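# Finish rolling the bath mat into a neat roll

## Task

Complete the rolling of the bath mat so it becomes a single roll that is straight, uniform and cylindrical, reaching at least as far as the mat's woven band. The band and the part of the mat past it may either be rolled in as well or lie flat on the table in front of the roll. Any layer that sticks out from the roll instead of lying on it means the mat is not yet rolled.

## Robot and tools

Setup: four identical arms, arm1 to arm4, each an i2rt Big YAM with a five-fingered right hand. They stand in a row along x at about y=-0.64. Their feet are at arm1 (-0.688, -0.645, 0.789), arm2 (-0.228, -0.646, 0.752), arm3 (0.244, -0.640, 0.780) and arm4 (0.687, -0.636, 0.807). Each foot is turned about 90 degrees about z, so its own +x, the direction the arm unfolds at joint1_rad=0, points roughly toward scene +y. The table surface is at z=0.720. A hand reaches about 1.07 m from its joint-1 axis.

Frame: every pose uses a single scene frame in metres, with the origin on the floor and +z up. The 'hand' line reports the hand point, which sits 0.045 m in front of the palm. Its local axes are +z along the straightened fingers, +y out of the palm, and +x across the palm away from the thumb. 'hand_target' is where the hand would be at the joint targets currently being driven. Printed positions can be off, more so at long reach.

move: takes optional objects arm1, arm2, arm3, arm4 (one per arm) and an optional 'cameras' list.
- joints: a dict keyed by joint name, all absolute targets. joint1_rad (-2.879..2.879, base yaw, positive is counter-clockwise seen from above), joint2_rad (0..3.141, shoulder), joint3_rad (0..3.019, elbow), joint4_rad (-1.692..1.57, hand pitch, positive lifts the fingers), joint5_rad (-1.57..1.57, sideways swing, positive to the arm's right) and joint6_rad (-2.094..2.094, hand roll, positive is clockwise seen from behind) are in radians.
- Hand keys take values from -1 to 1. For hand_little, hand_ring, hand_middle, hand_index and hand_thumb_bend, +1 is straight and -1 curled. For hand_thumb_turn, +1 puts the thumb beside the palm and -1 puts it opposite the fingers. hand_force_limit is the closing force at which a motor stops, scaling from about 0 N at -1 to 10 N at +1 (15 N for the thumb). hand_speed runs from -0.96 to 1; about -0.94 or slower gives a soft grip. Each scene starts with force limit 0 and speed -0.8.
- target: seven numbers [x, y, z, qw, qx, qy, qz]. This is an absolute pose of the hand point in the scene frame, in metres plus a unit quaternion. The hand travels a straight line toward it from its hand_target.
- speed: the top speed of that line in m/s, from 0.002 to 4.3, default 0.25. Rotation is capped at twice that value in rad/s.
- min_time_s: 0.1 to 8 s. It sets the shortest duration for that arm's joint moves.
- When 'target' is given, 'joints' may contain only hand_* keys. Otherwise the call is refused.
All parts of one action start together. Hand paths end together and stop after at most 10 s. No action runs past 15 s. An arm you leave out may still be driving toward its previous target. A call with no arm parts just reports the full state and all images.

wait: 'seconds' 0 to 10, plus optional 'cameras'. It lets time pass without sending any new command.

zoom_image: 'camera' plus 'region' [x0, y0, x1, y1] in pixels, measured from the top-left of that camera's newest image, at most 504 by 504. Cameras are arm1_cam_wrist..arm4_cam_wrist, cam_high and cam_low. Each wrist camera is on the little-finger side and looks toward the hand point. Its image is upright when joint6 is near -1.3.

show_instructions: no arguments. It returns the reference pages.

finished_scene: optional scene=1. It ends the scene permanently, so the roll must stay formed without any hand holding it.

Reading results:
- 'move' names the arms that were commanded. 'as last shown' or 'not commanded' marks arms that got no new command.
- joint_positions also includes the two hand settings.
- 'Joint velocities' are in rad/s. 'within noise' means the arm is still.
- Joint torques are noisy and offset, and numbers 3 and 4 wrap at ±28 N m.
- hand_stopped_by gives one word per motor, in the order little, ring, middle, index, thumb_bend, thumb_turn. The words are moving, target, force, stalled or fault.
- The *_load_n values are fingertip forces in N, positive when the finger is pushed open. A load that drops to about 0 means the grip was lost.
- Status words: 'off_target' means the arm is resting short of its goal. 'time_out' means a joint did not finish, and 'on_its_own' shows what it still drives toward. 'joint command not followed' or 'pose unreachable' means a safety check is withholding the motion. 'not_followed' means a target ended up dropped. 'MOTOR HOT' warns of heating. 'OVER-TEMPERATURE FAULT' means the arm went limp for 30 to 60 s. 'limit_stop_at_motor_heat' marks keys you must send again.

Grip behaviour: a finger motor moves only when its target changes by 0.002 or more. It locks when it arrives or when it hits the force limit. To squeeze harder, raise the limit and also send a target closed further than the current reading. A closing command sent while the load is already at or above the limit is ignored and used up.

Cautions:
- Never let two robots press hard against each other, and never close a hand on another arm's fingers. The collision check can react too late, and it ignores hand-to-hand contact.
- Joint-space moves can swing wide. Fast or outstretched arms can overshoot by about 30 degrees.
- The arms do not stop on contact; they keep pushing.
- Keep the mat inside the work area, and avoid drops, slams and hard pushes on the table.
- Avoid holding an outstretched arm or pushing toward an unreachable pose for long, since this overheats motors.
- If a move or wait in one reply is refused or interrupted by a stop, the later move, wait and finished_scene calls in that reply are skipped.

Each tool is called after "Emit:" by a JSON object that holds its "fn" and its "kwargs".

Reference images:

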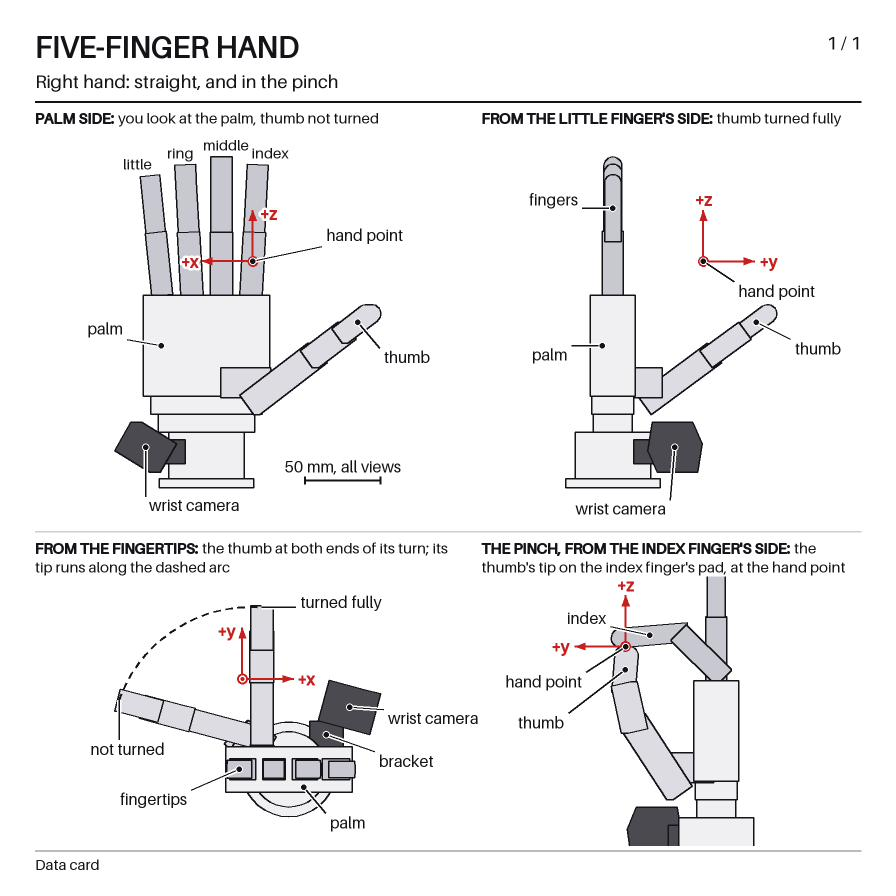

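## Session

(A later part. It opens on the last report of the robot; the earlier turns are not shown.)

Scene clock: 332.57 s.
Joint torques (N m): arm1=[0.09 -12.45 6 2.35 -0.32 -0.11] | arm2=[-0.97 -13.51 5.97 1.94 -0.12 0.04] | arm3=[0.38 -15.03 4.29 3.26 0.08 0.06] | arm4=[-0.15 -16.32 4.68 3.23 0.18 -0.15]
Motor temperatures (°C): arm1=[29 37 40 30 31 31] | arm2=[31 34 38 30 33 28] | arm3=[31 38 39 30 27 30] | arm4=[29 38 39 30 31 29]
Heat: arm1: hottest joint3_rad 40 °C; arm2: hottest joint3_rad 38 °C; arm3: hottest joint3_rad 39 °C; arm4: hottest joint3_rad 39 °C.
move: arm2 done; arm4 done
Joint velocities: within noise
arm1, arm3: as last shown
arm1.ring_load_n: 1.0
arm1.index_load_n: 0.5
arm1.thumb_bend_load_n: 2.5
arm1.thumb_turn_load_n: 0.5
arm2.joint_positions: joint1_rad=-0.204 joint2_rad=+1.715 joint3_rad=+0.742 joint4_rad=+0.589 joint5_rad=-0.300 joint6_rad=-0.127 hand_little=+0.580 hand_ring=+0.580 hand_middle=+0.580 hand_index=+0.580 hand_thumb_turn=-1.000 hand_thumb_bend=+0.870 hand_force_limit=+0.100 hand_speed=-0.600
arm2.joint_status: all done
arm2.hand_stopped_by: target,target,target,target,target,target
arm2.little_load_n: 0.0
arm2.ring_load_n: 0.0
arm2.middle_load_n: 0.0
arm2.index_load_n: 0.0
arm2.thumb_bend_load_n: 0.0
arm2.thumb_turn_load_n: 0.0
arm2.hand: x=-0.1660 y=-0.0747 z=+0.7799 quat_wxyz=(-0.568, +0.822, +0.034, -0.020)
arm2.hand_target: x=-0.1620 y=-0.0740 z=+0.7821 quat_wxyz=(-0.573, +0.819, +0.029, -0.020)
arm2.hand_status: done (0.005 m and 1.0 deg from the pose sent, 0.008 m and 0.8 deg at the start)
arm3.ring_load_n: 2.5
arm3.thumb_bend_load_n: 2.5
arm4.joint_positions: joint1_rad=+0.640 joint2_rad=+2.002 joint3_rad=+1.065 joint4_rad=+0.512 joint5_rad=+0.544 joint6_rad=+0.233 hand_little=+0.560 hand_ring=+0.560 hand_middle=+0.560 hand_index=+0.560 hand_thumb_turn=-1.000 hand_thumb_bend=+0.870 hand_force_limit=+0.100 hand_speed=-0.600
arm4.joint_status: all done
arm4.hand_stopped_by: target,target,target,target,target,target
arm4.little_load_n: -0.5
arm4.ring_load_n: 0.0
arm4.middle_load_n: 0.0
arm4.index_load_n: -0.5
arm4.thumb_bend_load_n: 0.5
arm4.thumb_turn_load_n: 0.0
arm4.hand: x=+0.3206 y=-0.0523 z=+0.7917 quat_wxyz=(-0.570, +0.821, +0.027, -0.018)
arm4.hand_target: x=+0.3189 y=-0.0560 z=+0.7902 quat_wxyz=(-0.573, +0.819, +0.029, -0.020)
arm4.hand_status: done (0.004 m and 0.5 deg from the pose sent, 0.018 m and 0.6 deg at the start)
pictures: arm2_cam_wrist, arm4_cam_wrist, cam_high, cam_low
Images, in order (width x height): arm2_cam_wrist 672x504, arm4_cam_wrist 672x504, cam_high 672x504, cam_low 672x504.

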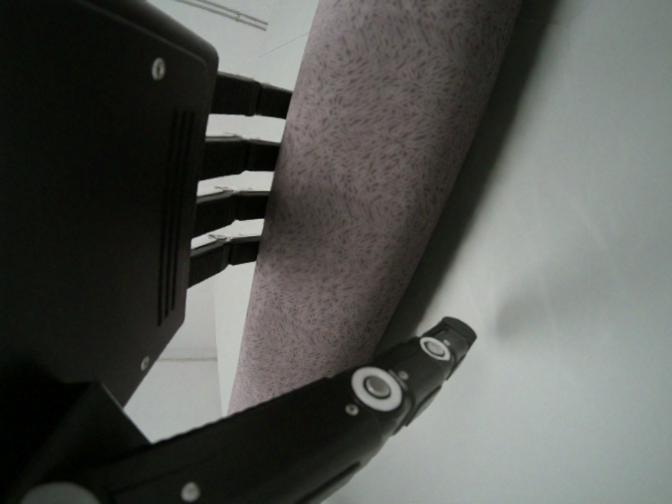

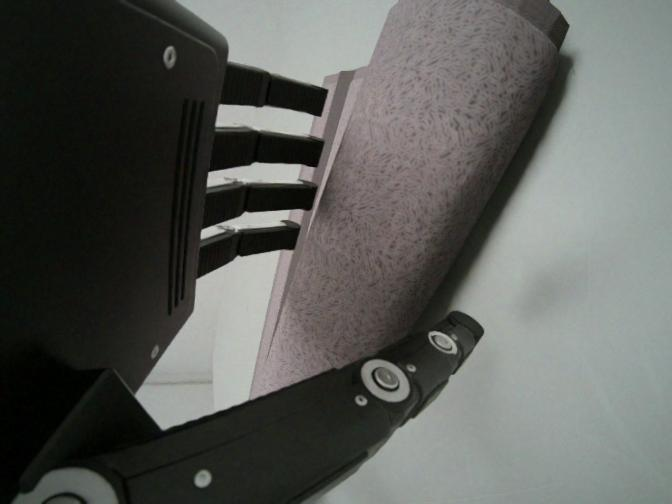

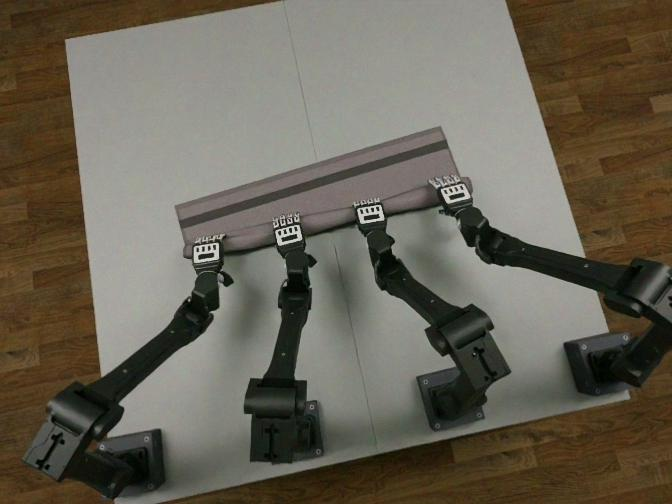

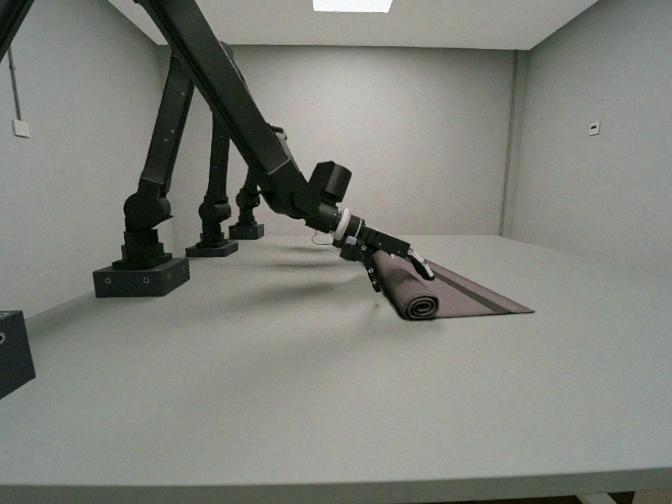

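Emit:
{"fn": "move", "kwargs": {"arm2": {"target": [-0.162, -0.074, 0.755, 0.5733, -0.8187, -0.0286, 0.0200], "speed": 0.08}, "arm4": {"target": [0.319, -0.056, 0.765, 0.5733, -0.8187, -0.0286, 0.0200], "speed": 0.08}, "cameras": ["cam_low", "arm2_cam_wrist", "arm4_cam_wrist"]}}

Emit:
{"fn": "zoom_image", "kwargs": {"camera": "cam_low", "region": [340, 220, 600, 340]}}

Scene clock: 333.97 s.
Joint torques (N m): arm1=[0.67 -10.93 6.02 2.39 -0.42 -0.1] | arm2=[-1.73 -11.4 5.38 1.99 0.05 -0.05] | arm3=[0.32 -15.03 4.27 3.26 0.08 0.06] | arm4=[-0.21 -16.09 4.34 3.08 0.21 -0.13]
Motor temperatures (°C): arm1=[29 37 40 30 31 31] | arm2=[31 34 38 30 33 28] | arm3=[31 38 39 30 27 30] | arm4=[29 38 39 30 31 29]
Heat: arm1: hottest joint3_rad 40 °C; arm2: hottest joint3_rad 38 °C; arm3: hottest joint3_rad 39 °C; arm4: hottest joint3_rad 39 °C.
move: arm2 off_target; arm4 done
Joint velocities: within noise
arm1, arm3: as last shown
arm1.ring_load_n: 0.5
arm1.index_load_n: 0.0
arm1.thumb_bend_load_n: 2.0
arm1.thumb_turn_load_n: 1.0
arm2.joint_positions: joint1_rad=-0.204 joint2_rad=+1.771 joint3_rad=+0.735 joint4_rad=+0.675 joint5_rad=-0.303 joint6_rad=-0.119 hand_little=+0.580 hand_ring=+0.580 hand_middle=+0.580 hand_index=+0.580 hand_thumb_turn=-1.000 hand_thumb_bend=+0.870 hand_force_limit=+0.100 hand_speed=-0.600
arm2.joint_status: not commanded
arm2.hand_stopped_by: target,target,target,target,target,target
arm2.little_load_n: 0.0
arm2.ring_load_n: 0.0
arm2.middle_load_n: 0.0
arm2.index_load_n: 0.0
arm2.thumb_bend_load_n: 1.5
arm2.thumb_turn_load_n: 0.5
arm2.hand: x=-0.1663 y=-0.0714 z=+0.7649 quat_wxyz=(-0.577, +0.816, +0.034, -0.021)
arm2.hand_target: x=-0.1620 y=-0.0742 z=+0.7552 quat_wxyz=(-0.573, +0.819, +0.028, -0.020)
arm2.hand_status: off_target (0.011 m and 0.8 deg from the pose sent, 0.025 m and 1.0 deg at the start)
arm3.thumb_bend_load_n: 2.0
arm3.hand_target: x=+0.0800 y=-0.0621 z=+0.7571 quat_wxyz=(-0.573, +0.819, +0.000, +0.000)
arm4.joint_positions: joint1_rad=+0.640 joint2_rad=+2.050 joint3_rad=+1.065 joint4_rad=+0.567 joint5_rad=+0.545 joint6_rad=+0.233 hand_little=+0.560 hand_ring=+0.560 hand_middle=+0.560 hand_index=+0.560 hand_thumb_turn=-1.000 hand_thumb_bend=+0.870 hand_force_limit=+0.100 hand_speed=-0.600
arm4.joint_status: not commanded
arm4.hand_stopped_by: target,target,target,target,target,target
arm4.little_load_n: 0.0
arm4.ring_load_n: 0.0
arm4.middle_load_n: 0.0
arm4.index_load_n: 0.0
arm4.thumb_bend_load_n: 0.0
arm4.thumb_turn_load_n: -0.5
arm4.hand: x=+0.3202 y=-0.0514 z=+0.7719 quat_wxyz=(-0.573, +0.819, +0.025, -0.020)
arm4.hand_target: x=+0.3190 y=-0.0561 z=+0.7650 quat_wxyz=(-0.573, +0.819, +0.029, -0.020)
arm4.hand_status: done (0.008 m and 0.4 deg from the pose sent, 0.027 m and 0.5 deg at the start)
pictures: arm2_cam_wrist, arm4_cam_wrist, cam_low
Images, in order (width x height): arm2_cam_wrist 672x504, arm4_cam_wrist 672x504, cam_low 672x504.

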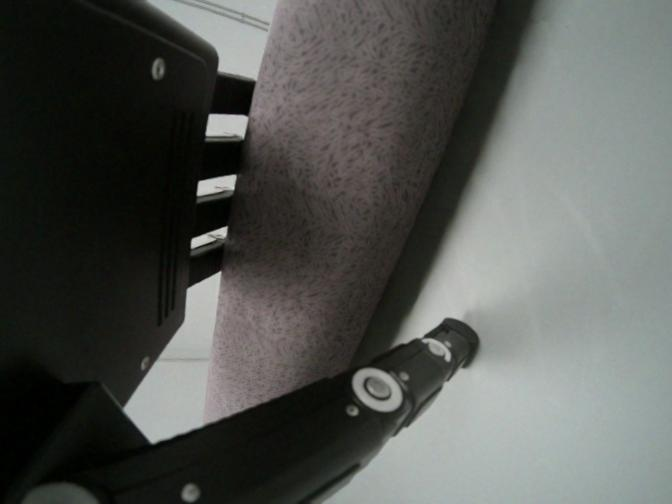

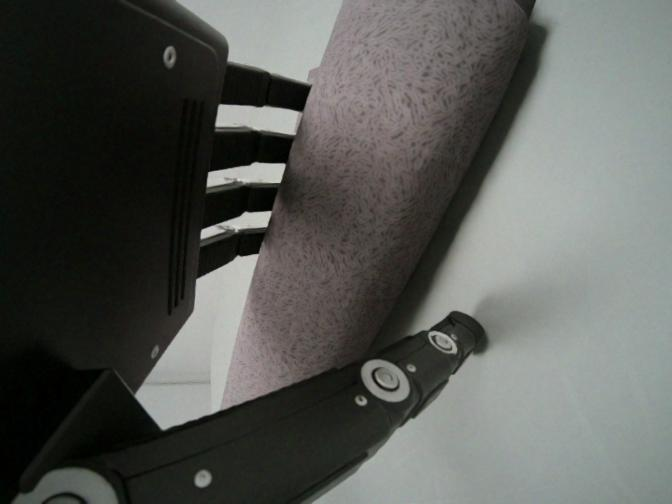

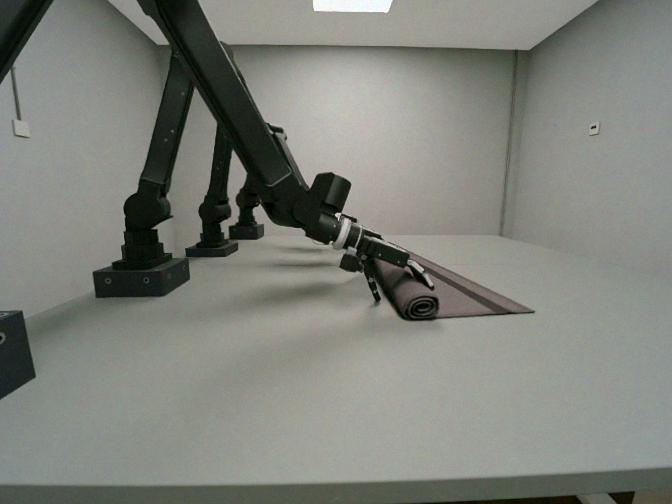

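Scaled by 1.938 from the camera's image (finer frame: 960x720).

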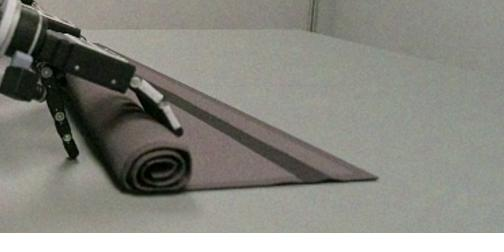

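Emit:
{"fn": "move", "kwargs": {"arm2": {"target": [-0.161, -0.074, 0.748, 0.5733, -0.8187, -0.0286, 0.0200], "speed": 0.08, "joints": {"hand_little": 0.42, "hand_ring": 0.42, "hand_middle": 0.42, "hand_index": 0.42, "hand_thumb_bend": 0.52, "hand_speed": -0.65}}, "arm4": {"target": [0.319, -0.056, 0.761, 0.5733, -0.8187, -0.0286, 0.0200], "speed": 0.08, "joints": {"hand_little": 0.42, "hand_ring": 0.42, "hand_middle": 0.42, "hand_index": 0.42, "hand_thumb_bend": 0.52, "hand_speed": -0.65}}, "cameras": ["cam_low", "arm2_cam_wrist", "arm4_cam_wrist"]}}

Emit:
{"fn": "zoom_image", "kwargs": {"camera": "cam_low", "region": [340, 220, 600, 340]}}

Scene clock: 336.13 s.
Joint torques (N m): arm1=[0.21 -12.63 6.11 2.59 -0.32 -0.11] | arm2=[-1.44 -11.58 5.2 1.68 -0.11 -0.06] | arm3=[0.32 -15.09 4.26 3.25 0.08 0.06] | arm4=[0.03 -16.21 4.4 3.25 0.17 -0.12]
Motor temperatures (°C): arm1=[29 37 40 30 31 31] | arm2=[31 34 38 30 33 28] | arm3=[31 37 38 31 27 30] | arm4=[29 38 39 30 31 29]
Heat: arm1: hottest joint3_rad 40 °C; arm2: hottest joint3_rad 38 °C; arm3: hottest joint3_rad 38 °C; arm4: hottest joint3_rad 39 °C.
move: arm2 off_target; arm4 off_target
Joint velocities: within noise
arm1, arm3: as last shown
arm1.thumb_bend_load_n: 2.5
arm2.joint_positions: joint1_rad=-0.206 joint2_rad=+1.793 joint3_rad=+0.734 joint4_rad=+0.707 joint5_rad=-0.304 joint6_rad=-0.119 hand_little=+0.420 hand_ring=+0.420 hand_middle=+0.420 hand_index=+0.420 hand_thumb_turn=-1.000 hand_thumb_bend=+0.520 hand_force_limit=+0.100 hand_speed=-0.650
arm2.joint_status: all done
arm2.hand_stopped_by: target,target,target,target,target,target
arm2.little_load_n: 0.0
arm2.ring_load_n: 0.0
arm2.middle_load_n: 1.0
arm2.index_load_n: 0.5
arm2.thumb_bend_load_n: 0.0
arm2.thumb_turn_load_n: 0.0
arm2.hand: x=-0.1650 y=-0.0701 z=+0.7593 quat_wxyz=(-0.581, +0.813, +0.034, -0.020)
arm2.hand_target: x=-0.1612 y=-0.0743 z=+0.7482 quat_wxyz=(-0.573, +0.819, +0.029, -0.020)
arm2.hand_status: off_target (0.013 m and 1.2 deg from the pose sent, 0.018 m and 0.8 deg at the start)
arm3.ring_load_n: 2.0
arm3.thumb_bend_load_n: 2.5
arm3.hand: x=+0.0879 y=-0.0592 z=+0.7607 quat_wxyz=(-0.572, +0.820, -0.006, +0.005)
arm3.hand_target: x=+0.0800 y=-0.0622 z=+0.7570 quat_wxyz=(-0.573, +0.819, +0.000, +0.000)
arm4.joint_positions: joint1_rad=+0.640 joint2_rad=+2.052 joint3_rad=+1.065 joint4_rad=+0.577 joint5_rad=+0.545 joint6_rad=+0.233 hand_little=+0.420 hand_ring=+0.420 hand_middle=+0.420 hand_index=+0.420 hand_thumb_turn=-1.000 hand_thumb_bend=+0.520 hand_force_limit=+0.100 hand_speed=-0.650
arm4.joint_status: all done
arm4.hand_stopped_by: target,target,target,target,target,target
arm4.little_load_n: 0.0
arm4.ring_load_n: 0.0
arm4.middle_load_n: 0.0
arm4.index_load_n: 0.0
arm4.thumb_bend_load_n: 0.0
arm4.thumb_turn_load_n: 0.0
arm4.hand: x=+0.3196 y=-0.0504 z=+0.7723 quat_wxyz=(-0.575, +0.817, +0.024, -0.021)
arm4.hand_target: x=+0.3190 y=-0.0562 z=+0.7611 quat_wxyz=(-0.573, +0.819, +0.029, -0.020)
arm4.hand_status: off_target (0.013 m and 0.6 deg from the pose sent, 0.012 m and 0.4 deg at the start)
pictures: arm2_cam_wrist, arm4_cam_wrist, cam_low
Images, in order (width x height): arm2_cam_wrist 672x504, arm4_cam_wrist 672x504, cam_low 672x504.

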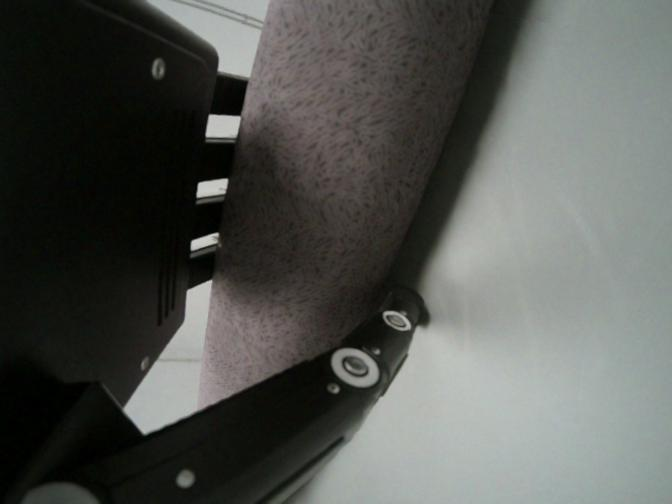

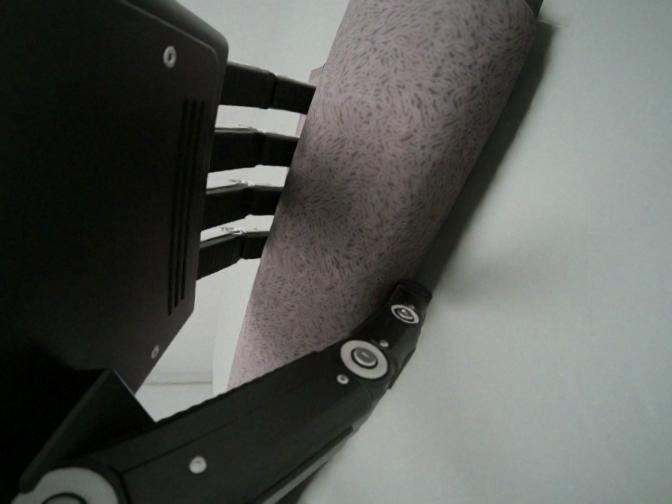

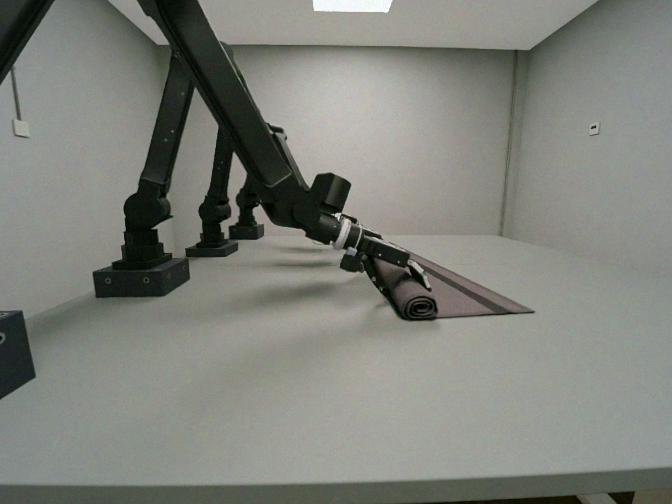

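Scaled by 1.938 from the camera's image (finer frame: 960x720).

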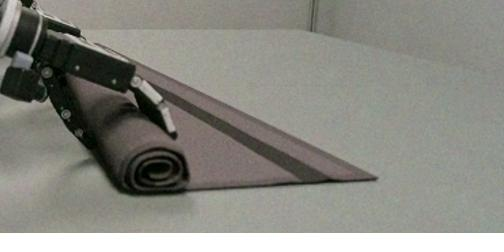

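Emit:
{"fn": "move", "kwargs": {"arm2": {"joints": {"hand_little": 0.33, "hand_ring": 0.33, "hand_middle": 0.33, "hand_index": 0.33, "hand_thumb_bend": 0.38, "hand_speed": -0.72}}, "arm4": {"joints": {"hand_little": 0.33, "hand_ring": 0.33, "hand_middle": 0.33, "hand_index": 0.33, "hand_thumb_bend": 0.38, "hand_speed": -0.72}}}}

Emit:
{"fn": "move", "kwargs": {"arm2": {"joints": {"hand_little": 0.26, "hand_ring": 0.26, "hand_middle": 0.26, "hand_index": 0.26, "hand_thumb_bend": 0.27, "hand_speed": -0.8}}, "arm4": {"joints": {"hand_little": 0.26, "hand_ring": 0.26, "hand_middle": 0.26, "hand_index": 0.26, "hand_thumb_bend": 0.27, "hand_speed": -0.8}}}}

Emit:
{"fn": "move", "kwargs": {"arm2": {"joints": {"hand_little": 0.225, "hand_ring": 0.225, "hand_middle": 0.225, "hand_index": 0.225, "hand_thumb_bend": 0.22, "hand_speed": -0.8}}, "arm4": {"joints": {"hand_little": 0.225, "hand_ring": 0.225, "hand_middle": 0.225, "hand_index": 0.225, "hand_thumb_bend": 0.22, "hand_speed": -0.8}}, "cameras": ["cam_low", "cam_high", "arm2_cam_wrist", "arm4_cam_wrist"]}}

Emit:
{"fn": "zoom_image", "kwargs": {"camera": "cam_low", "region": [340, 220, 600, 340]}}

Emit:
{"fn": "zoom_image", "kwargs": {"camera": "cam_high", "region": [160, 110, 500, 280]}}

Scene clock: 337.37 s.
Joint torques (N m): arm1=[1.38 -11.87 6 2.76 -0.34 -0.07] | arm2=[-1.61 -12.04 5.26 1.18 -0.02 -0.01] | arm3=[0.32 -15.09 4.27 3.26 0.08 0.06] | arm4=[0.09 -15.38 4.38 3.18 0.17 -0.09]
Motor temperatures (°C): arm1=[29 37 40 30 31 31] | arm2=[31 34 38 30 33 28] | arm3=[31 37 38 31 27 30] | arm4=[29 38 39 30 31 29]
Heat: arm1: hottest joint3_rad 40 °C; arm2: hottest joint3_rad 38 °C; arm3: hottest joint3_rad 38 °C; arm4: hottest joint3_rad 39 °C.
move: arm2 done; arm4 done
Joint velocities: within noise
arm1, arm3: as last shown
arm1.ring_load_n: 0.0
arm1.thumb_bend_load_n: 2.0
arm2.joint_positions: joint1_rad=-0.206 joint2_rad=+1.793 joint3_rad=+0.734 joint4_rad=+0.716 joint5_rad=-0.304 joint6_rad=-0.119 hand_little=+0.330 hand_ring=+0.330 hand_middle=+0.331 hand_index=+0.330 hand_thumb_turn=-1.000 hand_thumb_bend=+0.381 hand_force_limit=+0.100 hand_speed=-0.720
arm2.joint_status: all done
arm2.hand_stopped_by: target,target,target,target,target,target
arm2.little_load_n: 0.0
arm2.ring_load_n: 0.0
arm2.middle_load_n: 2.0
arm2.index_load_n: 1.5
arm2.thumb_bend_load_n: 1.0
arm2.thumb_turn_load_n: 0.0
arm2.hand: x=-0.1646 y=-0.0689 z=+0.7613 quat_wxyz=(-0.584, +0.811, +0.035, -0.019)
arm2.hand_target: x=-0.1612 y=-0.0743 z=+0.7482 quat_wxyz=(-0.573, +0.819, +0.029, -0.020)
arm2.hand_status: not commanded
arm3.thumb_bend_load_n: 1.5
arm4.joint_positions: joint1_rad=+0.640 joint2_rad=+2.052 joint3_rad=+1.065 joint4_rad=+0.579 joint5_rad=+0.546 joint6_rad=+0.233 hand_little=+0.330 hand_ring=+0.330 hand_middle=+0.330 hand_index=+0.330 hand_thumb_turn=-1.000 hand_thumb_bend=+0.381 hand_force_limit=+0.100 hand_speed=-0.720
arm4.joint_status: all done
arm4.hand_stopped_by: target,target,target,target,target,target
arm4.little_load_n: 0.0
arm4.ring_load_n: 0.0
arm4.middle_load_n: 0.5
arm4.index_load_n: 1.0
arm4.thumb_bend_load_n: 1.5
arm4.thumb_turn_load_n: 0.0
arm4.hand: x=+0.3196 y=-0.0502 z=+0.7727 quat_wxyz=(-0.576, +0.817, +0.024, -0.021)
arm4.hand_target: x=+0.3191 y=-0.0562 z=+0.7611 quat_wxyz=(-0.573, +0.819, +0.029, -0.020)
arm4.hand_status: not commanded
pictures: none

Scene clock: 338.27 s.
Joint torques (N m): arm1=[-0.62 -12.16 5.94 2.55 -0.37 -0.11] | arm2=[-1.67 -11.22 5.07 1.03 -0.05 -0.06] | arm3=[0.32 -15.15 4.27 3.23 0.09 0.06] | arm4=[-0.15 -16.32 4.33 2.76 0.12 -0.12]
Motor temperatures (°C): arm1=[29 37 39 30 31 31] | arm2=[31 34 38 30 33 28] | arm3=[31 37 38 31 27 30] | arm4=[29 38 39 30 31 29]
Heat: arm1: hottest joint3_rad 39 °C; arm2: hottest joint3_rad 38 °C; arm3: hottest joint3_rad 38 °C; arm4: hottest joint3_rad 39 °C.
move: arm2 done; arm4 done
Joint velocities: within noise
arm1, arm3: as last shown
arm1.ring_load_n: 0.5
arm1.hand: x=-0.4015 y=-0.0949 z=+0.7653 quat_wxyz=(-0.579, +0.815, +0.006, +0.003)
arm2.joint_positions: joint1_rad=-0.206 joint2_rad=+1.793 joint3_rad=+0.734 joint4_rad=+0.723 joint5_rad=-0.304 joint6_rad=-0.118 hand_little=+0.260 hand_ring=+0.260 hand_middle=+0.260 hand_index=+0.261 hand_thumb_turn=-1.000 hand_thumb_bend=+0.274 hand_force_limit=+0.100 hand_speed=-0.800
arm2.joint_status: all done
arm2.hand_stopped_by: target,target,target,target,target,target
arm2.little_load_n: 0.5
arm2.ring_load_n: 0.5
arm2.middle_load_n: 2.0
arm2.index_load_n: 3.0
arm2.thumb_bend_load_n: 5.0
arm2.thumb_turn_load_n: 1.0
arm2.hand: x=-0.1645 y=-0.0680 z=+0.7625 quat_wxyz=(-0.586, +0.809, +0.035, -0.018)
arm2.hand_target: x=-0.1612 y=-0.0743 z=+0.7480 quat_wxyz=(-0.573, +0.819, +0.029, -0.020)
arm2.hand_status: not commanded
arm3.ring_load_n: 1.5
arm3.thumb_bend_load_n: 1.0
arm4.joint_positions: joint1_rad=+0.640 joint2_rad=+2.052 joint3_rad=+1.065 joint4_rad=+0.587 joint5_rad=+0.547 joint6_rad=+0.233 hand_little=+0.260 hand_ring=+0.260 hand_middle=+0.260 hand_index=+0.261 hand_thumb_turn=-1.000 hand_thumb_bend=+0.273 hand_force_limit=+0.100 hand_speed=-0.800
arm4.joint_status: all done
arm4.hand_stopped_by: target,target,target,target,target,target
arm4.little_load_n: 0.5
arm4.ring_load_n: 0.5
arm4.middle_load_n: 1.5
arm4.index_load_n: 1.5
arm4.thumb_bend_load_n: 3.5
arm4.thumb_turn_load_n: 0.0
arm4.hand: x=+0.3190 y=-0.0492 z=+0.7745 quat_wxyz=(-0.579, +0.815, +0.022, -0.023)
arm4.hand_target: x=+0.3190 y=-0.0561 z=+0.7612 quat_wxyz=(-0.573, +0.819, +0.029, -0.020)
arm4.hand_status: not commanded
pictures: none

Scene clock: 338.93 s.
Joint torques (N m): arm1=[-0.38 -12.45 5.94 2.39 -0.32 -0.05] | arm2=[-1.26 -12.34 5.22 1.03 -0.05 0] | arm3=[0.38 -15.03 4.27 3.23 0.09 0.06] | arm4=[0.15 -15.91 4.46 2.7 0.1 -0.09]
Motor temperatures (°C): arm1=[29 37 39 30 31 31] | arm2=[31 34 38 30 33 28] | arm3=[31 37 38 31 27 30] | arm4=[29 38 39 30 31 29]
Heat: arm1: hottest joint3_rad 39 °C; arm2: hottest joint3_rad 38 °C; arm3: hottest joint3_rad 38 °C; arm4: hottest joint3_rad 39 °C.
move: arm2 done; arm4 done
Joint velocities: within noise
arm1, arm3: as last shown
arm1.ring_load_n: 0.0
arm1.middle_load_n: 2.0
arm2.joint_positions: joint1_rad=-0.206 joint2_rad=+1.794 joint3_rad=+0.734 joint4_rad=+0.723 joint5_rad=-0.304 joint6_rad=-0.118 hand_little=+0.226 hand_ring=+0.226 hand_middle=+0.226 hand_index=+0.226 hand_thumb_turn=-1.000 hand_thumb_bend=+0.222 hand_force_limit=+0.100 hand_speed=-0.800
arm2.joint_status: all done
arm2.hand_stopped_by: target,target,target,target,target,target
arm2.little_load_n: 0.5
arm2.ring_load_n: 0.5
arm2.middle_load_n: 1.5
arm2.index_load_n: 1.5
arm2.thumb_bend_load_n: 2.0
arm2.thumb_turn_load_n: 0.5
arm2.hand: x=-0.1645 y=-0.0680 z=+0.7623 quat_wxyz=(-0.586, +0.809, +0.035, -0.018)
arm2.hand_target: x=-0.1612 y=-0.0743 z=+0.7481 quat_wxyz=(-0.573, +0.819, +0.029, -0.020)
arm2.hand_status: not commanded
arm4.joint_positions: joint1_rad=+0.640 joint2_rad=+2.052 joint3_rad=+1.065 joint4_rad=+0.589 joint5_rad=+0.547 joint6_rad=+0.232 hand_little=+0.226 hand_ring=+0.226 hand_middle=+0.226 hand_index=+0.227 hand_thumb_turn=-1.000 hand_thumb_bend=+0.224 hand_force_limit=+0.100 hand_speed=-0.800
arm4.joint_status: all done
arm4.hand_stopped_by: target,target,target,target,target,target
arm4.little_load_n: 0.5
arm4.ring_load_n: 1.0
arm4.middle_load_n: 2.0
arm4.index_load_n: 1.5
arm4.thumb_bend_load_n: 4.5
arm4.thumb_turn_load_n: 0.0
arm4.hand: x=+0.3188 y=-0.0489 z=+0.7750 quat_wxyz=(-0.580, +0.814, +0.022, -0.023)
arm4.hand_target: x=+0.3190 y=-0.0561 z=+0.7612 quat_wxyz=(-0.573, +0.819, +0.029, -0.020)
arm4.hand_status: not commanded
pictures: arm2_cam_wrist, arm4_cam_wrist, cam_high, cam_low
Images, in order (width x height): arm2_cam_wrist 672x504, arm4_cam_wrist 672x504, cam_high 672x504, cam_low 672x504.

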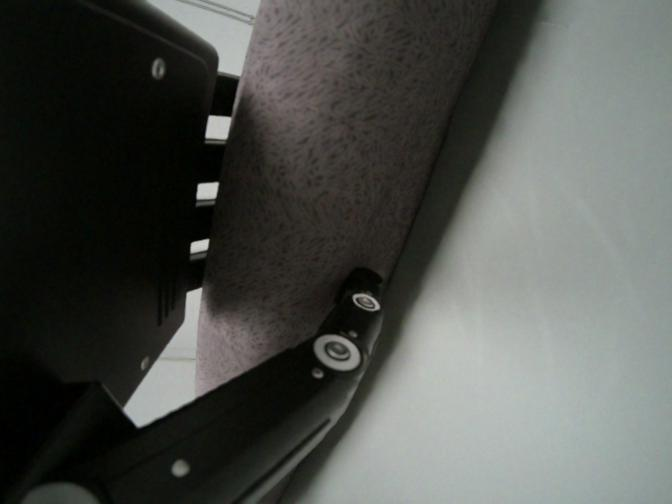

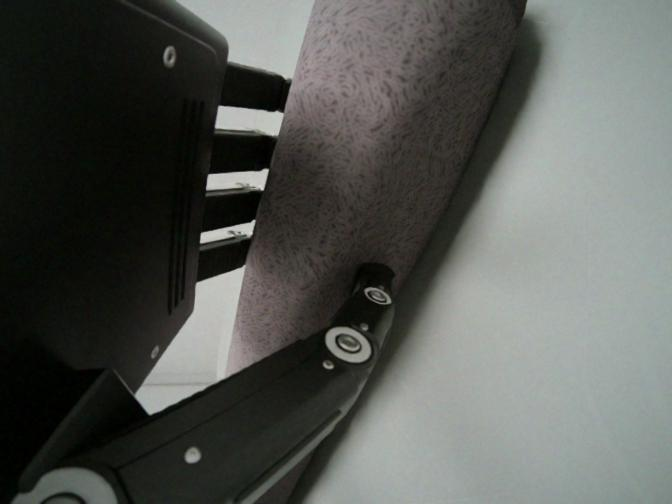

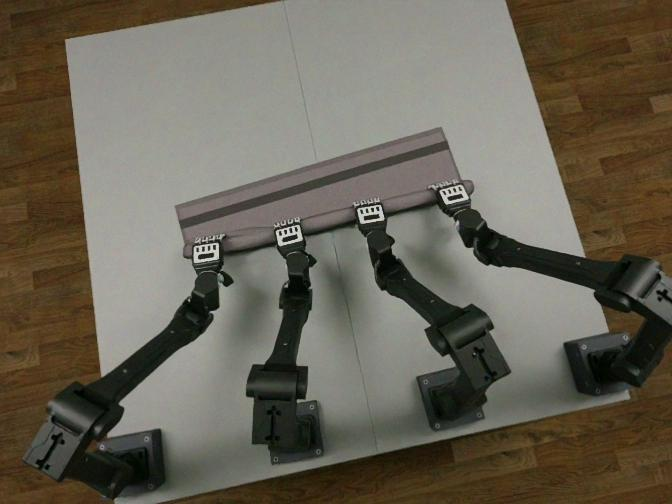

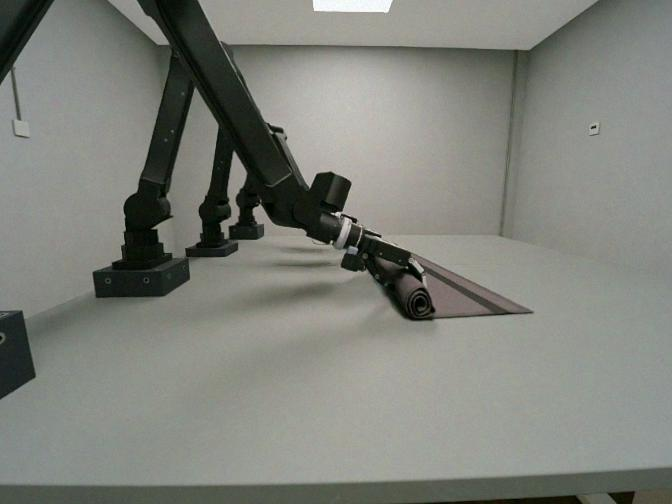

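Scaled by 1.938 from the camera's image (finer frame: 960x720).

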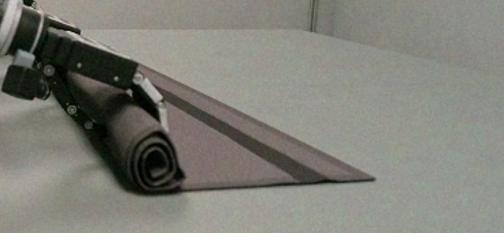

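Scaled by 1.482 from the camera's image (finer frame: 960x720).

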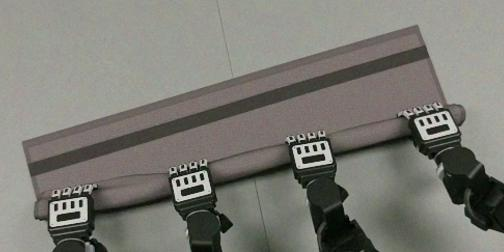

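Emit:
{"fn": "move", "kwargs": {"arm1": {"target": [-0.400, -0.078, 0.771, 0.4223, -0.9057, -0.0316, 0.0147], "speed": 0.08}, "arm2": {"target": [-0.161, -0.064, 0.767, 0.3985, -0.9165, -0.0320, 0.0139], "speed": 0.08}, "arm3": {"target": [0.085, -0.047, 0.772, 0.3663, -0.9298, -0.0325, 0.0128], "speed": 0.08}, "arm4": {"target": [0.319, -0.032, 0.780, 0.3418, -0.9391, -0.0328, 0.0119], "speed": 0.08}, "cameras": ["cam_low", "cam_high"]}}

Emit:
{"fn": "zoom_image", "kwargs": {"camera": "cam_low", "region": [340, 220, 600, 340]}}

Emit:
{"fn": "zoom_image", "kwargs": {"camera": "cam_high", "region": [160, 110, 500, 280]}}

Scene clock: 345.00 s.
Joint torques (N m): arm1=[1.55 -13.63 10.82 1.48 -0.27 -0.12] | arm2=[-0.62 -13.04 9.26 0.5 0.32 -0.23] | arm3=[-1.44 -16.32 9.52 1.37 -0.13 0.14] | arm4=[-1.08 -17.03 9.88 1.02 -0.01 0.01]
Motor temperatures (°C): arm1=[29 37 39 30 31 31] | arm2=[31 34 37 30 33 28] | arm3=[31 37 38 30 27 30] | arm4=[29 37 39 30 31 29]
Heat: arm1: hottest joint3_rad 39 °C; arm2: hottest joint3_rad 37 °C; arm3: hottest joint3_rad 38 °C; arm4: hottest joint3_rad 39 °C.
move: arm1 done; arm2 done; arm3 off_target; arm4 off_target
Joint velocities: within noise
arm1.joint_positions: joint1_rad=-0.593 joint2_rad=+1.923 joint3_rad=+1.202 joint4_rad=-0.096 joint5_rad=-0.511 joint6_rad=-0.475 hand_little=+0.226 hand_ring=+0.226 hand_middle=+0.227 hand_index=+0.226 hand_thumb_turn=-1.000 hand_thumb_bend=+0.222 hand_force_limit=+0.100 hand_speed=-0.800
arm1.joint_status: not commanded
arm1.hand_stopped_by: target,target,target,target,target,target
arm1.little_load_n: 0.0
arm1.ring_load_n: 0.0
arm1.middle_load_n: 2.5
arm1.index_load_n: 0.5
arm1.thumb_bend_load_n: 2.0
arm1.thumb_turn_load_n: 1.5
arm1.hand: x=-0.4000 y=-0.0877 z=+0.7748 quat_wxyz=(-0.426, +0.904, +0.024, -0.014)
arm1.hand_target: x=-0.4002 y=-0.0782 z=+0.7710 quat_wxyz=(-0.423, +0.906, +0.032, -0.015)
arm1.hand_status: done (0.010 m and 0.9 deg from the pose sent, 0.018 m and 21.1 deg at the start)
arm2.joint_positions: joint1_rad=-0.171 joint2_rad=+1.725 joint3_rad=+1.009 joint4_rad=-0.037 joint5_rad=-0.210 joint6_rad=-0.176 hand_little=+0.226 hand_ring=+0.226 hand_middle=+0.226 hand_index=+0.226 hand_thumb_turn=-1.000 hand_thumb_bend=+0.222 hand_force_limit=+0.100 hand_speed=-0.800
arm2.joint_status: not commanded
arm2.hand_stopped_by: target,target,target,target,target,target
arm2.little_load_n: 0.0
arm2.ring_load_n: 0.0
arm2.middle_load_n: 1.5
arm2.index_load_n: 0.5
arm2.thumb_bend_load_n: 2.0
arm2.thumb_turn_load_n: 0.5
arm2.hand: x=-0.1635 y=-0.0658 z=+0.7730 quat_wxyz=(-0.408, +0.912, +0.024, -0.020)
arm2.hand_target: x=-0.1609 y=-0.0642 z=+0.7671 quat_wxyz=(-0.399, +0.916, +0.032, -0.014)
arm2.hand_status: done (0.007 m and 1.6 deg from the pose sent, 0.007 m and 24.9 deg at the start)
arm3.joint_positions: joint1_rad=+0.208 joint2_rad=+1.805 joint3_rad=+1.065 joint4_rad=-0.095 joint5_rad=+0.121 joint6_rad=+0.114 hand_little=+0.260 hand_ring=+0.226 hand_middle=+0.226 hand_index=+0.226 hand_thumb_turn=-1.000 hand_thumb_bend=+0.222 hand_force_limit=+0.100 hand_speed=-0.800
arm3.joint_status: not commanded
arm3.hand_stopped_by: target,target,target,target,target,target
arm3.little_load_n: 0.0
arm3.ring_load_n: 0.0
arm3.middle_load_n: 0.0
arm3.index_load_n: 1.5
arm3.thumb_bend_load_n: 0.5
arm3.thumb_turn_load_n: 0.0
arm3.hand: x=+0.0872 y=-0.0629 z=+0.7660 quat_wxyz=(-0.363, +0.931, +0.038, -0.008)
arm3.hand_target: x=+0.0853 y=-0.0475 z=+0.7722 quat_wxyz=(-0.367, +0.930, +0.032, -0.013)
arm3.hand_status: off_target (0.017 m and 0.9 deg from the pose sent, 0.017 m and 27.2 deg at the start)
arm4.joint_positions: joint1_rad=+0.555 joint2_rad=+2.037 joint3_rad=+1.436 joint4_rad=-0.327 joint5_rad=+0.306 joint6_rad=+0.383 hand_little=+0.226 hand_ring=+0.226 hand_middle=+0.227 hand_index=+0.227 hand_thumb_turn=-1.000 hand_thumb_bend=+0.224 hand_force_limit=+0.100 hand_speed=-0.800
arm4.joint_status: not commanded
arm4.hand_stopped_by: target,target,target,target,target,target
arm4.little_load_n: 0.5
arm4.ring_load_n: 1.0
arm4.middle_load_n: 1.5
arm4.index_load_n: 1.5
arm4.thumb_bend_load_n: 4.0
arm4.thumb_turn_load_n: 0.0
arm4.hand: x=+0.3209 y=-0.0429 z=+0.7846 quat_wxyz=(-0.346, +0.937, +0.039, -0.013)
arm4.hand_target: x=+0.3194 y=-0.0324 z=+0.7800 quat_wxyz=(-0.342, +0.939, +0.033, -0.012)
arm4.hand_status: off_target (0.012 m and 0.9 deg from the pose sent, 0.018 m and 30.9 deg at the start)
pictures: cam_high, cam_low
Images, in order (width x height): cam_high 672x504, cam_low 672x504.

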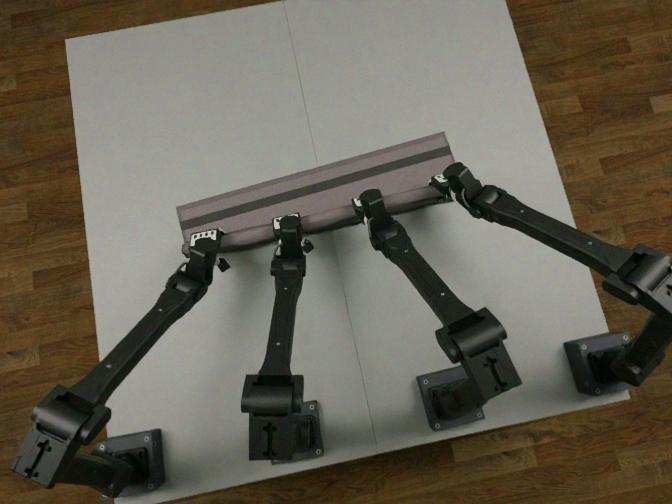

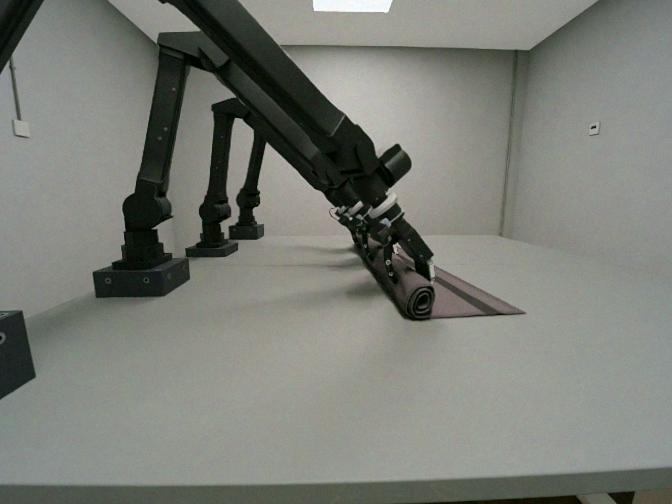

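Scaled by 1.938 from the camera's image (finer frame: 960x720).

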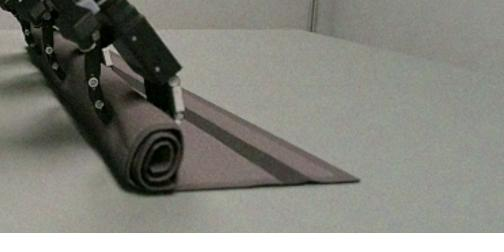

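Scaled by 1.482 from the camera's image (finer frame: 960x720).

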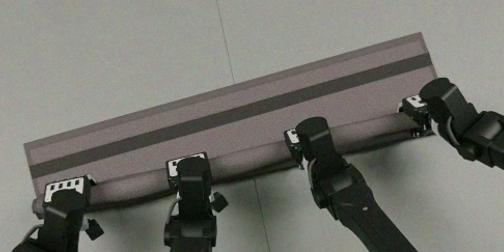

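Emit:
{"fn": "move", "kwargs": {"arm1": {"target": [-0.400, -0.076, 0.776, 0.3254, -0.9449, -0.0330, 0.0114], "speed": 0.08}, "arm2": {"target": [-0.161, -0.061, 0.772, 0.2838, -0.9582, -0.0335, 0.0099], "speed": 0.08}, "arm3": {"target": [0.085, -0.041, 0.779, 0.2249, -0.9738, -0.0340, 0.0079], "speed": 0.08}, "arm4": {"target": [0.319, -0.027, 0.785, 0.1907, -0.9810, -0.0343, 0.0067], "speed": 0.08}}}

Emit:
{"fn": "move", "kwargs": {"arm1": {"target": [-0.400, -0.073, 0.778, 0.2249, -0.9738, -0.0340, 0.0079], "speed": 0.08}, "arm2": {"target": [-0.161, -0.058, 0.772, 0.1563, -0.9870, -0.0345, 0.0055], "speed": 0.08}, "arm3": {"target": [0.085, -0.037, 0.783, 0.0609, -0.9975, -0.0348, 0.0021], "speed": 0.08}, "arm4": {"target": [0.319, -0.023, 0.787, 0.0262, -0.9990, -0.0349, 0.0009], "speed": 0.08}, "cameras": ["cam_low", "cam_high"]}}

Emit:
{"fn": "zoom_image", "kwargs": {"camera": "cam_low", "region": [340, 220, 600, 340]}}

Emit:
{"fn": "zoom_image", "kwargs": {"camera": "cam_high", "region": [160, 110, 500, 280]}}

Scene clock: 348.27 s.
Joint torques (N m): arm1=[2.55 -14.39 12.04 1.17 -0.18 -0.14] | arm2=[-0.38 -14.74 10.35 0.46 0.35 -0.2] | arm3=[-1.49 -18.84 10.36 1.06 -0.09 0.22] | arm4=[-1.38 -18.96 10.69 0.42 -0.03 0.04]
Motor temperatures (°C): arm1=[29 37 40 30 31 31] | arm2=[31 34 38 30 33 28] | arm3=[31 37 39 30 27 30] | arm4=[29 37 39 30 31 29]
Heat: arm1: hottest joint3_rad 40 °C; arm2: hottest joint3_rad 38 °C; arm3: hottest joint3_rad 39 °C; arm4: hottest joint3_rad 39 °C.
move: arm1 off_target; arm2 done; arm3 off_target; arm4 off_target
Joint velocities: within noise
arm1.joint_positions: joint1_rad=-0.552 joint2_rad=+1.955 joint3_rad=+1.364 joint4_rad=-0.416 joint5_rad=-0.382 joint6_rad=-0.527 hand_little=+0.226 hand_ring=+0.226 hand_middle=+0.227 hand_index=+0.226 hand_thumb_turn=-1.000 hand_thumb_bend=+0.222 hand_force_limit=+0.100 hand_speed=-0.800
arm1.joint_status: not commanded
arm1.hand_stopped_by: target,target,target,target,target,target
arm1.little_load_n: 0.0
arm1.ring_load_n: 0.5
arm1.middle_load_n: 2.0
arm1.index_load_n: 0.5
arm1.thumb_bend_load_n: 2.0
arm1.thumb_turn_load_n: 1.5
arm1.hand: x=-0.4000 y=-0.0882 z=+0.7794 quat_wxyz=(-0.327, +0.945, +0.025, -0.011)
arm1.hand_target: x=-0.4002 y=-0.0765 z=+0.7760 quat_wxyz=(-0.326, +0.945, +0.033, -0.011)
arm1.hand_status: off_target (0.013 m and 1.0 deg from the pose sent, 0.012 m and 12.4 deg at the start)
arm2.joint_positions: joint1_rad=-0.147 joint2_rad=+1.794 joint3_rad=+1.226 joint4_rad=-0.432 joint5_rad=-0.144 joint6_rad=-0.198 hand_little=+0.226 hand_ring=+0.226 hand_middle=+0.226 hand_index=+0.226 hand_thumb_turn=-1.000 hand_thumb_bend=+0.222 hand_force_limit=+0.100 hand_speed=-0.800
arm2.joint_status: not commanded
arm2.hand_stopped_by: target,target,target,target,target,target
arm2.little_load_n: 0.0
arm2.ring_load_n: -0.5
arm2.middle_load_n: 1.0
arm2.index_load_n: 1.0
arm2.thumb_bend_load_n: 2.0
arm2.thumb_turn_load_n: 0.5
arm2.hand: x=-0.1635 y=-0.0661 z=+0.7766 quat_wxyz=(-0.291, +0.956, +0.025, -0.015)
arm2.hand_target: x=-0.1610 y=-0.0612 z=+0.7720 quat_wxyz=(-0.284, +0.958, +0.033, -0.010)
arm2.hand_status: done (0.007 m and 1.4 deg from the pose sent, 0.005 m and 15.3 deg at the start)
arm3.joint_positions: joint1_rad=+0.190 joint2_rad=+1.920 joint3_rad=+1.360 joint4_rad=-0.576 joint5_rad=+0.071 joint6_rad=+0.118 hand_little=+0.260 hand_ring=+0.226 hand_middle=+0.226 hand_index=+0.226 hand_thumb_turn=-1.000 hand_thumb_bend=+0.222 hand_force_limit=+0.100 hand_speed=-0.800
arm3.joint_status: not commanded
arm3.hand_stopped_by: target,target,target,target,target,target
arm3.little_load_n: 0.0
arm3.ring_load_n: 0.0
arm3.middle_load_n: 0.5
arm3.index_load_n: 0.5
arm3.thumb_bend_load_n: 0.5
arm3.thumb_turn_load_n: 0.0
arm3.hand: x=+0.0867 y=-0.0592 z=+0.7707 quat_wxyz=(-0.218, +0.975, +0.045, -0.003)
arm3.hand_target: x=+0.0854 y=-0.0417 z=+0.7791 quat_wxyz=(-0.225, +0.974, +0.034, -0.008)
arm3.hand_status: off_target (0.020 m and 1.6 deg from the pose sent, 0.026 m and 16.6 deg at the start)
arm4.joint_positions: joint1_rad=+0.507 joint2_rad=+2.186 joint3_rad=+1.784 joint4_rad=-0.818 joint5_rad=+0.159 joint6_rad=+0.408 hand_little=+0.226 hand_ring=+0.226 hand_middle=+0.226 hand_index=+0.227 hand_thumb_turn=-1.000 hand_thumb_bend=+0.224 hand_force_limit=+0.100 hand_speed=-0.800
arm4.joint_status: not commanded
arm4.hand_stopped_by: target,target,target,target,target,target
arm4.little_load_n: 0.5
arm4.ring_load_n: 0.0
arm4.middle_load_n: 1.0
arm4.index_load_n: 1.0
arm4.thumb_bend_load_n: 2.5
arm4.thumb_turn_load_n: 0.0
arm4.hand: x=+0.3209 y=-0.0377 z=+0.7879 quat_wxyz=(-0.193, +0.980, +0.041, -0.006)
arm4.hand_target: x=+0.3193 y=-0.0274 z=+0.7849 quat_wxyz=(-0.191, +0.981, +0.034, -0.007)
arm4.hand_status: off_target (0.011 m and 0.8 deg from the pose sent, 0.016 m and 18.5 deg at the start)
pictures: none

Scene clock: 351.17 s.
Joint torques (N m): arm1=[0.79 -16.15 12.37 0.92 -0.13 -0.08] | arm2=[-1.08 -16.32 10.86 0.39 0.45 -0.17] | arm3=[-1.61 -22.3 10.58 0.36 -0.11 0.19] | arm4=[-1.03 -22.18 11.25 0.02 -0.19 -0.12]
Motor temperatures (°C): arm1=[29 37 40 30 31 31] | arm2=[31 34 38 30 33 28] | arm3=[31 38 39 30 27 30] | arm4=[29 37 39 30 31 29]
Heat: arm1: hottest joint3_rad 40 °C; arm2: hottest joint3_rad 38 °C; arm3: hottest joint3_rad 39 °C; arm4: hottest joint3_rad 39 °C.
move: arm1 off_target; arm2 done; arm3 off_target; arm4 done
Joint velocities: within noise
arm1.joint_positions: joint1_rad=-0.509 joint2_rad=+2.038 joint3_rad=+1.559 joint4_rad=-0.705 joint5_rad=-0.255 joint6_rad=-0.548 hand_little=+0.226 hand_ring=+0.226 hand_middle=+0.227 hand_index=+0.226 hand_thumb_turn=-1.000 hand_thumb_bend=+0.222 hand_force_limit=+0.100 hand_speed=-0.800
arm1.joint_status: not commanded
arm1.hand_stopped_by: target,target,target,target,target,target
arm1.little_load_n: 0.0
arm1.ring_load_n: 1.0
arm1.middle_load_n: 2.5
arm1.index_load_n: 0.5
arm1.thumb_bend_load_n: 2.0
arm1.thumb_turn_load_n: 1.0
arm1.hand: x=-0.4000 y=-0.0842 z=+0.7812 quat_wxyz=(-0.227, +0.973, +0.027, -0.008)
arm1.hand_target: x=-0.4001 y=-0.0733 z=+0.7781 quat_wxyz=(-0.225, +0.974, +0.034, -0.008)
arm1.hand_status: off_target (0.012 m and 0.9 deg from the pose sent, 0.015 m and 12.3 deg at the start)
arm2.joint_positions: joint1_rad=-0.122 joint2_rad=+1.931 joint3_rad=+1.493 joint4_rad=-0.813 joint5_rad=-0.077 joint6_rad=-0.205 hand_little=+0.226 hand_ring=+0.226 hand_middle=+0.226 hand_index=+0.226 hand_thumb_turn=-1.000 hand_thumb_bend=+0.222 hand_force_limit=+0.100 hand_speed=-0.800
arm2.joint_status: not commanded
arm2.hand_stopped_by: target,target,target,target,target,target
arm2.little_load_n: 0.0
arm2.ring_load_n: 0.0
arm2.middle_load_n: 0.0
arm2.index_load_n: 0.0
arm2.thumb_bend_load_n: 1.5
arm2.thumb_turn_load_n: 0.5
arm2.hand: x=-0.1640 y=-0.0620 z=+0.7797 quat_wxyz=(-0.165, +0.986, +0.026, -0.010)
arm2.hand_target: x=-0.1611 y=-0.0581 z=+0.7721 quat_wxyz=(-0.157, +0.987, +0.034, -0.005)
arm2.hand_status: done (0.009 m and 1.5 deg from the pose sent, 0.010 m and 15.9 deg at the start)
arm3.joint_positions: joint1_rad=+0.174 joint2_rad=+2.136 joint3_rad=+1.746 joint4_rad=-1.077 joint5_rad=+0.022 joint6_rad=+0.119 hand_little=+0.260 hand_ring=+0.226 hand_middle=+0.226 hand_index=+0.226 hand_thumb_turn=-1.000 hand_thumb_bend=+0.222 hand_force_limit=+0.100 hand_speed=-0.800
arm3.joint_status: not commanded
arm3.hand_stopped_by: target,target,target,target,target,target
arm3.little_load_n: 0.0
arm3.ring_load_n: 0.5
arm3.middle_load_n: 0.0
arm3.index_load_n: 0.5
arm3.thumb_bend_load_n: 0.5
arm3.thumb_turn_load_n: 0.0
arm3.hand: x=+0.0854 y=-0.0529 z=+0.7753 quat_wxyz=(-0.053, +0.998, +0.045, +0.002)
arm3.hand_target: x=+0.0853 y=-0.0375 z=+0.7832 quat_wxyz=(-0.062, +0.997, +0.035, -0.002)
arm3.hand_status: off_target (0.018 m and 1.5 deg from the pose sent, 0.025 m and 18.2 deg at the start)
arm4.joint_positions: joint1_rad=+0.466 joint2_rad=+2.469 joint3_rad=+2.306 joint4_rad=-1.366 joint5_rad=+0.018 joint6_rad=+0.406 hand_little=+0.226 hand_ring=+0.226 hand_middle=+0.226 hand_index=+0.226 hand_thumb_turn=-1.000 hand_thumb_bend=+0.224 hand_force_limit=+0.100 hand_speed=-0.800
arm4.joint_status: not commanded
arm4.hand_stopped_by: target,target,target,target,target,target
arm4.little_load_n: 0.5
arm4.ring_load_n: 0.5
arm4.middle_load_n: 0.5
arm4.index_load_n: 0.5
arm4.thumb_bend_load_n: 2.5
arm4.thumb_turn_load_n: 0.0
arm4.hand: x=+0.3195 y=-0.0322 z=+0.7893 quat_wxyz=(-0.025, +0.999, +0.036, +0.001)
arm4.hand_target: x=+0.3191 y=-0.0234 z=+0.7870 quat_wxyz=(-0.027, +0.999, +0.035, -0.001)
arm4.hand_status: done (0.010 m and 0.3 deg from the pose sent, 0.015 m and 19.3 deg at the start)
pictures: cam_high, cam_low
Images, in order (width x height): cam_high 672x504, cam_low 672x504.

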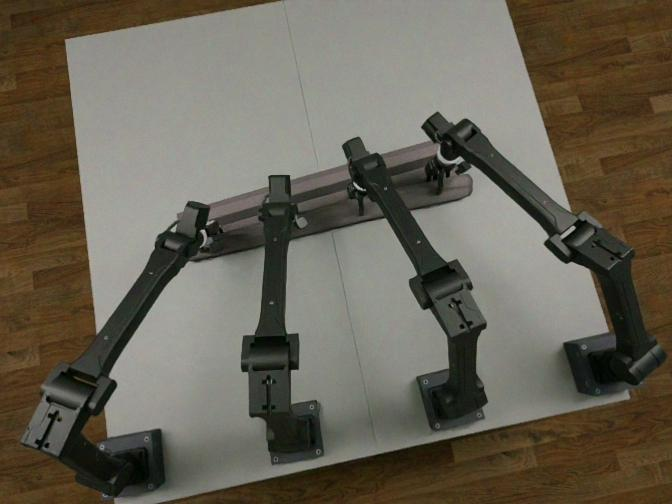

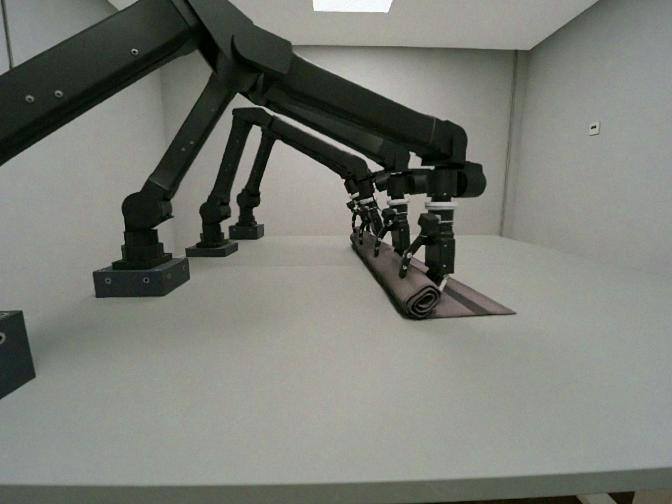

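Scaled by 1.938 from the camera's image (finer frame: 960x720).

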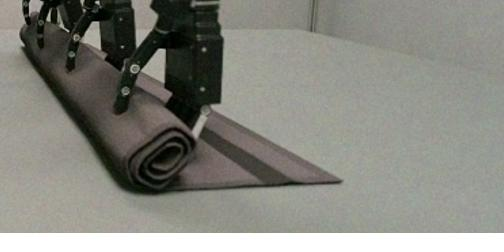

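Scaled by 1.482 from the camera's image (finer frame: 960x720).

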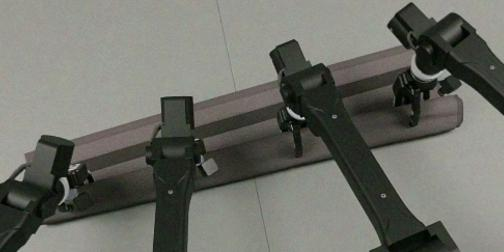

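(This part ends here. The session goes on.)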